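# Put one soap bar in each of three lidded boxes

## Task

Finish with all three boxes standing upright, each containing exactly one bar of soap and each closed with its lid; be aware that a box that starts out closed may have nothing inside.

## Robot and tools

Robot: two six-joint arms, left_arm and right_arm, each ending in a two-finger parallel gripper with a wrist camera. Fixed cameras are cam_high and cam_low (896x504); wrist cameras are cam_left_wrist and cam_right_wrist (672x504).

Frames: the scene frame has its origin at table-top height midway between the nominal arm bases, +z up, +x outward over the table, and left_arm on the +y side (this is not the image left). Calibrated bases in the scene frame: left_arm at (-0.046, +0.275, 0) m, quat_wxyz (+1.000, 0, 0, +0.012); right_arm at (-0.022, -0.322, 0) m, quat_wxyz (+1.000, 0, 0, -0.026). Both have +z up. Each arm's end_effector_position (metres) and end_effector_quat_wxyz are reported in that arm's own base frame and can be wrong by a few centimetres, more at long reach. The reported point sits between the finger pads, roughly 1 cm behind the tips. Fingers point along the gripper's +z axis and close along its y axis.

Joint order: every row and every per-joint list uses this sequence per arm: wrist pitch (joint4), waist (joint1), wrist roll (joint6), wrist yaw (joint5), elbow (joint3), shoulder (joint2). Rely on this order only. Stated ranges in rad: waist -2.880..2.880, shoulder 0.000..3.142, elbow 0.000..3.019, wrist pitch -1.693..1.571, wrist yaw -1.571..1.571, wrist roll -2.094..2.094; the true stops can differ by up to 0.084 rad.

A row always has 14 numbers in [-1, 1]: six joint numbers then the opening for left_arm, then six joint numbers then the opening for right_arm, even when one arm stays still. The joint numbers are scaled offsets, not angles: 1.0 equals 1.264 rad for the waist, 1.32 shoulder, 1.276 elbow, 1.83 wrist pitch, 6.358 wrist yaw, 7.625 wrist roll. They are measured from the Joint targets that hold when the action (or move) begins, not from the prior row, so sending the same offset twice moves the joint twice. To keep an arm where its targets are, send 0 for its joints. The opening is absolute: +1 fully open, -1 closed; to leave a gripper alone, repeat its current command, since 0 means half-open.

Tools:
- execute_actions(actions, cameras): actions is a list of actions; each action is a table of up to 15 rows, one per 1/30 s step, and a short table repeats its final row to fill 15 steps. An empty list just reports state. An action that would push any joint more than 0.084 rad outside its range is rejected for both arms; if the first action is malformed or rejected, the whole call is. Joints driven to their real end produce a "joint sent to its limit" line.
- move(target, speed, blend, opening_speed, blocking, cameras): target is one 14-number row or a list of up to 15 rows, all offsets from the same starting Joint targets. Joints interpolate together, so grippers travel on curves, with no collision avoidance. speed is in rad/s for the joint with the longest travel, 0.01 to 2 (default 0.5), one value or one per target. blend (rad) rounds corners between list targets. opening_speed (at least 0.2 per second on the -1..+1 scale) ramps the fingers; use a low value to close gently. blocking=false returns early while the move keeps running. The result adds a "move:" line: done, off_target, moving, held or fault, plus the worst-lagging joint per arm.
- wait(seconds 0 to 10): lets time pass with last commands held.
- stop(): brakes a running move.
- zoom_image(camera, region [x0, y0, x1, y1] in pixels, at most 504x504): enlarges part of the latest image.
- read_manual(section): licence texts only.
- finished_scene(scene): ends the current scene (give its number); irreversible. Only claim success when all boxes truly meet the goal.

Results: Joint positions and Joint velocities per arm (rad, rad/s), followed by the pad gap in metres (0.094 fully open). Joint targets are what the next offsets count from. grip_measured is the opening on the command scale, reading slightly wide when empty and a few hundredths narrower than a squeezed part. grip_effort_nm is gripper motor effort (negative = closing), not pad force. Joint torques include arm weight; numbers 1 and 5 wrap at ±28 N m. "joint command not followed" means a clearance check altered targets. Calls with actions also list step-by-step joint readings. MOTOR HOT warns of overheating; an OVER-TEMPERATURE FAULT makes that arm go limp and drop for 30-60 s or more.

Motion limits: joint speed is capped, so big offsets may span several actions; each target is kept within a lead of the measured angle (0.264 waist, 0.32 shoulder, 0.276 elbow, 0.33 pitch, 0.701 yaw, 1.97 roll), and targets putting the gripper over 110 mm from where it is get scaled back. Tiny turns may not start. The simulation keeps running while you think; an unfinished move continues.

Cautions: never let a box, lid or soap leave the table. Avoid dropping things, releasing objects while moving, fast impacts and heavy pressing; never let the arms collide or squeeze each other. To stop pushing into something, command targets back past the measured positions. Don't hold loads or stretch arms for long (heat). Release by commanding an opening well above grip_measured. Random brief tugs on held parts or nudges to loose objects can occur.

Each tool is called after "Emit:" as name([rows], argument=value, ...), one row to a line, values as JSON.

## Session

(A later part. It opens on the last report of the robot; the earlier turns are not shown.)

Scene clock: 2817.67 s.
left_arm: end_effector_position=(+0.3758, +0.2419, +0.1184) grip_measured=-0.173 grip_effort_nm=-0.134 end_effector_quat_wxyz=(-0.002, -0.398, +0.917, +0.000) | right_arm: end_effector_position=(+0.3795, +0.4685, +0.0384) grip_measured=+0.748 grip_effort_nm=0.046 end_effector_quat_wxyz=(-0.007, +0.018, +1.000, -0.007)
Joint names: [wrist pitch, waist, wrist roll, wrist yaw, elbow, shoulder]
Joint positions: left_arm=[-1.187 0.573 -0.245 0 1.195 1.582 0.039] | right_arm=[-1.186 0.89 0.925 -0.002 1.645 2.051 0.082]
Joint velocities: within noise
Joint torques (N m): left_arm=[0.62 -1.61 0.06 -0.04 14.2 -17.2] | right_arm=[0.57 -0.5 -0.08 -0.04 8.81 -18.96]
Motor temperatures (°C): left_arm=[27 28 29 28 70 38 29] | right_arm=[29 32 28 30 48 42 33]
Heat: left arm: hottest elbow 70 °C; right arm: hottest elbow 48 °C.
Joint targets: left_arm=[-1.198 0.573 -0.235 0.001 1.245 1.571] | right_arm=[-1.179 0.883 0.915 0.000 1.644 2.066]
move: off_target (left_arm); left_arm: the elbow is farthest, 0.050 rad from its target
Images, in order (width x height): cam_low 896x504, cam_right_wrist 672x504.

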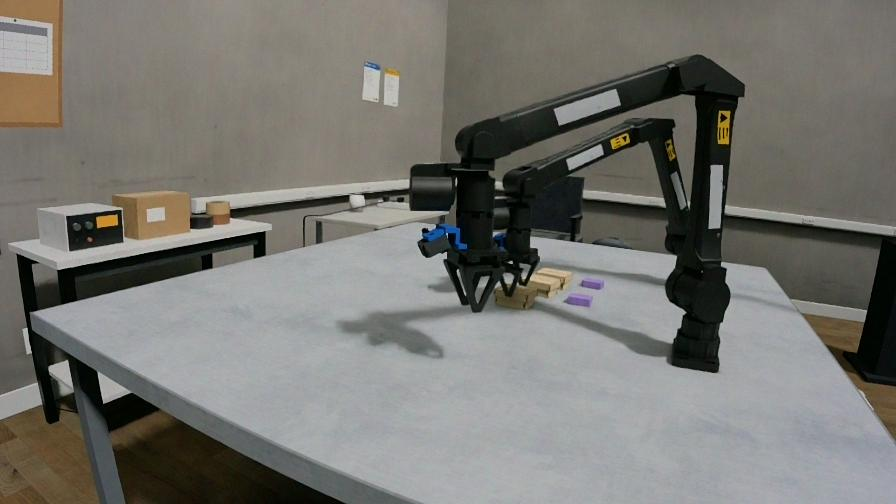

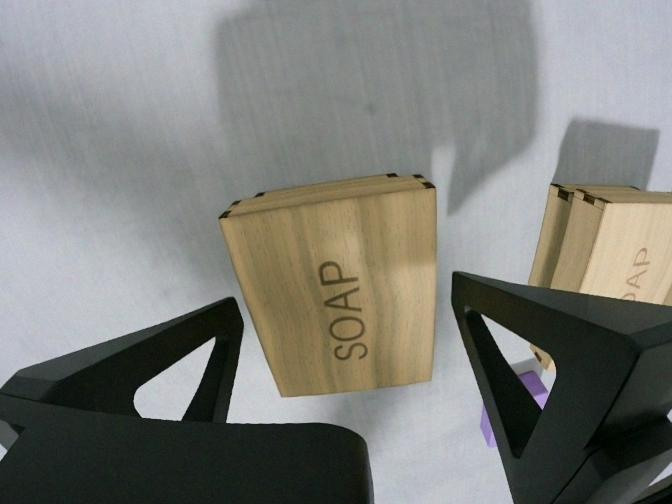

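Emit:
move(target=[0,0,0,0,0,0,-0.175,-0.07,0,0,0,0.098,-0.048,0.75], speed=0.1, cameras=["cam_low","cam_right_wrist"])

Emit:
zoom_image(camera="cam_low", region=[480, 250, 600, 320])

Scene clock: 2830.67 s.
left_arm: end_effector_position=(+0.3758, +0.2419, +0.1184) grip_measured=-0.173 grip_effort_nm=-0.129 end_effector_quat_wxyz=(-0.002, -0.398, +0.917, +0.000) | right_arm: end_effector_position=(+0.3798, +0.4690, +0.0849) grip_measured=+0.748 grip_effort_nm=0.042 end_effector_quat_wxyz=(-0.009, +0.018, +1.000, -0.011)
Joint names: [wrist pitch, waist, wrist roll, wrist yaw, elbow, shoulder]
Joint positions: left_arm=[-1.187 0.573 -0.245 0 1.195 1.582 0.039] | right_arm=[-1.299 0.89 0.925 -0.002 1.714 2.014 0.082]
Joint velocities: within noise
Joint torques (N m): left_arm=[0.61 -1.61 0.07 -0.04 14.2 -17.26] | right_arm=[0.09 -0.56 -0.09 -0.04 13.93 -20.25]
Motor temperatures (°C): left_arm=[27 28 29 28 70 38 29] | right_arm=[29 32 28 30 50 42 32]
Heat: left arm: hottest elbow 70 °C; right arm: hottest elbow 50 °C.
Joint targets: left_arm=[-1.198 0.573 -0.235 0.001 1.245 1.571] | right_arm=[-1.307 0.883 0.915 0.000 1.769 2.003]
move: off_target (left_arm, right_arm); left_arm: the elbow is farthest, 0.050 rad from its target; right_arm: the elbow is farthest, 0.055 rad from its target
Images, in order (width x height): cam_low 896x504, cam_right_wrist 672x504.

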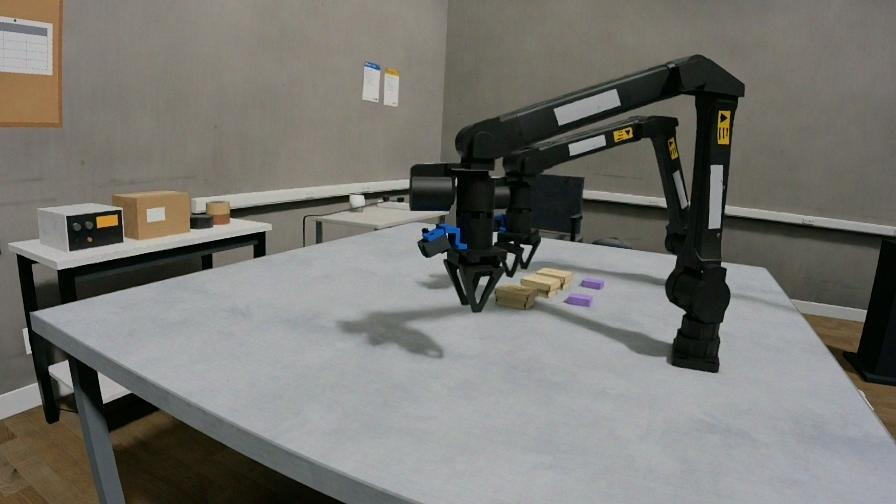

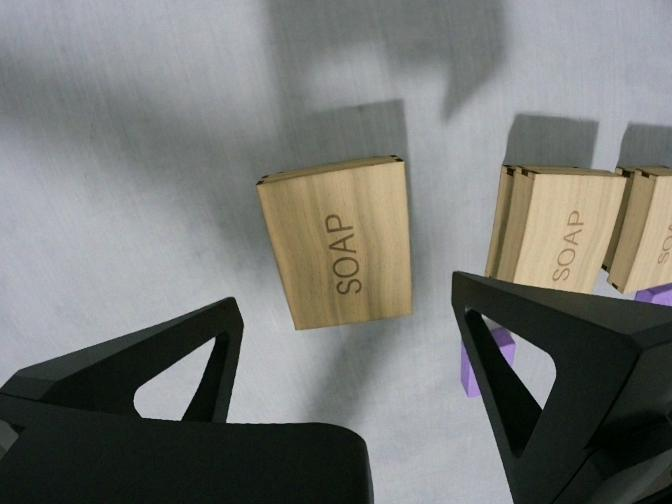

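Scaled by 4.200 from the camera's 896x504 image, which has a finer 1280x720 frame.

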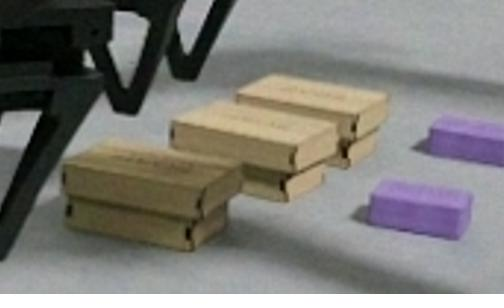

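All three closed.

Emit:
finished_scene(scene=1, done=true)

The scene is finished: the task was done.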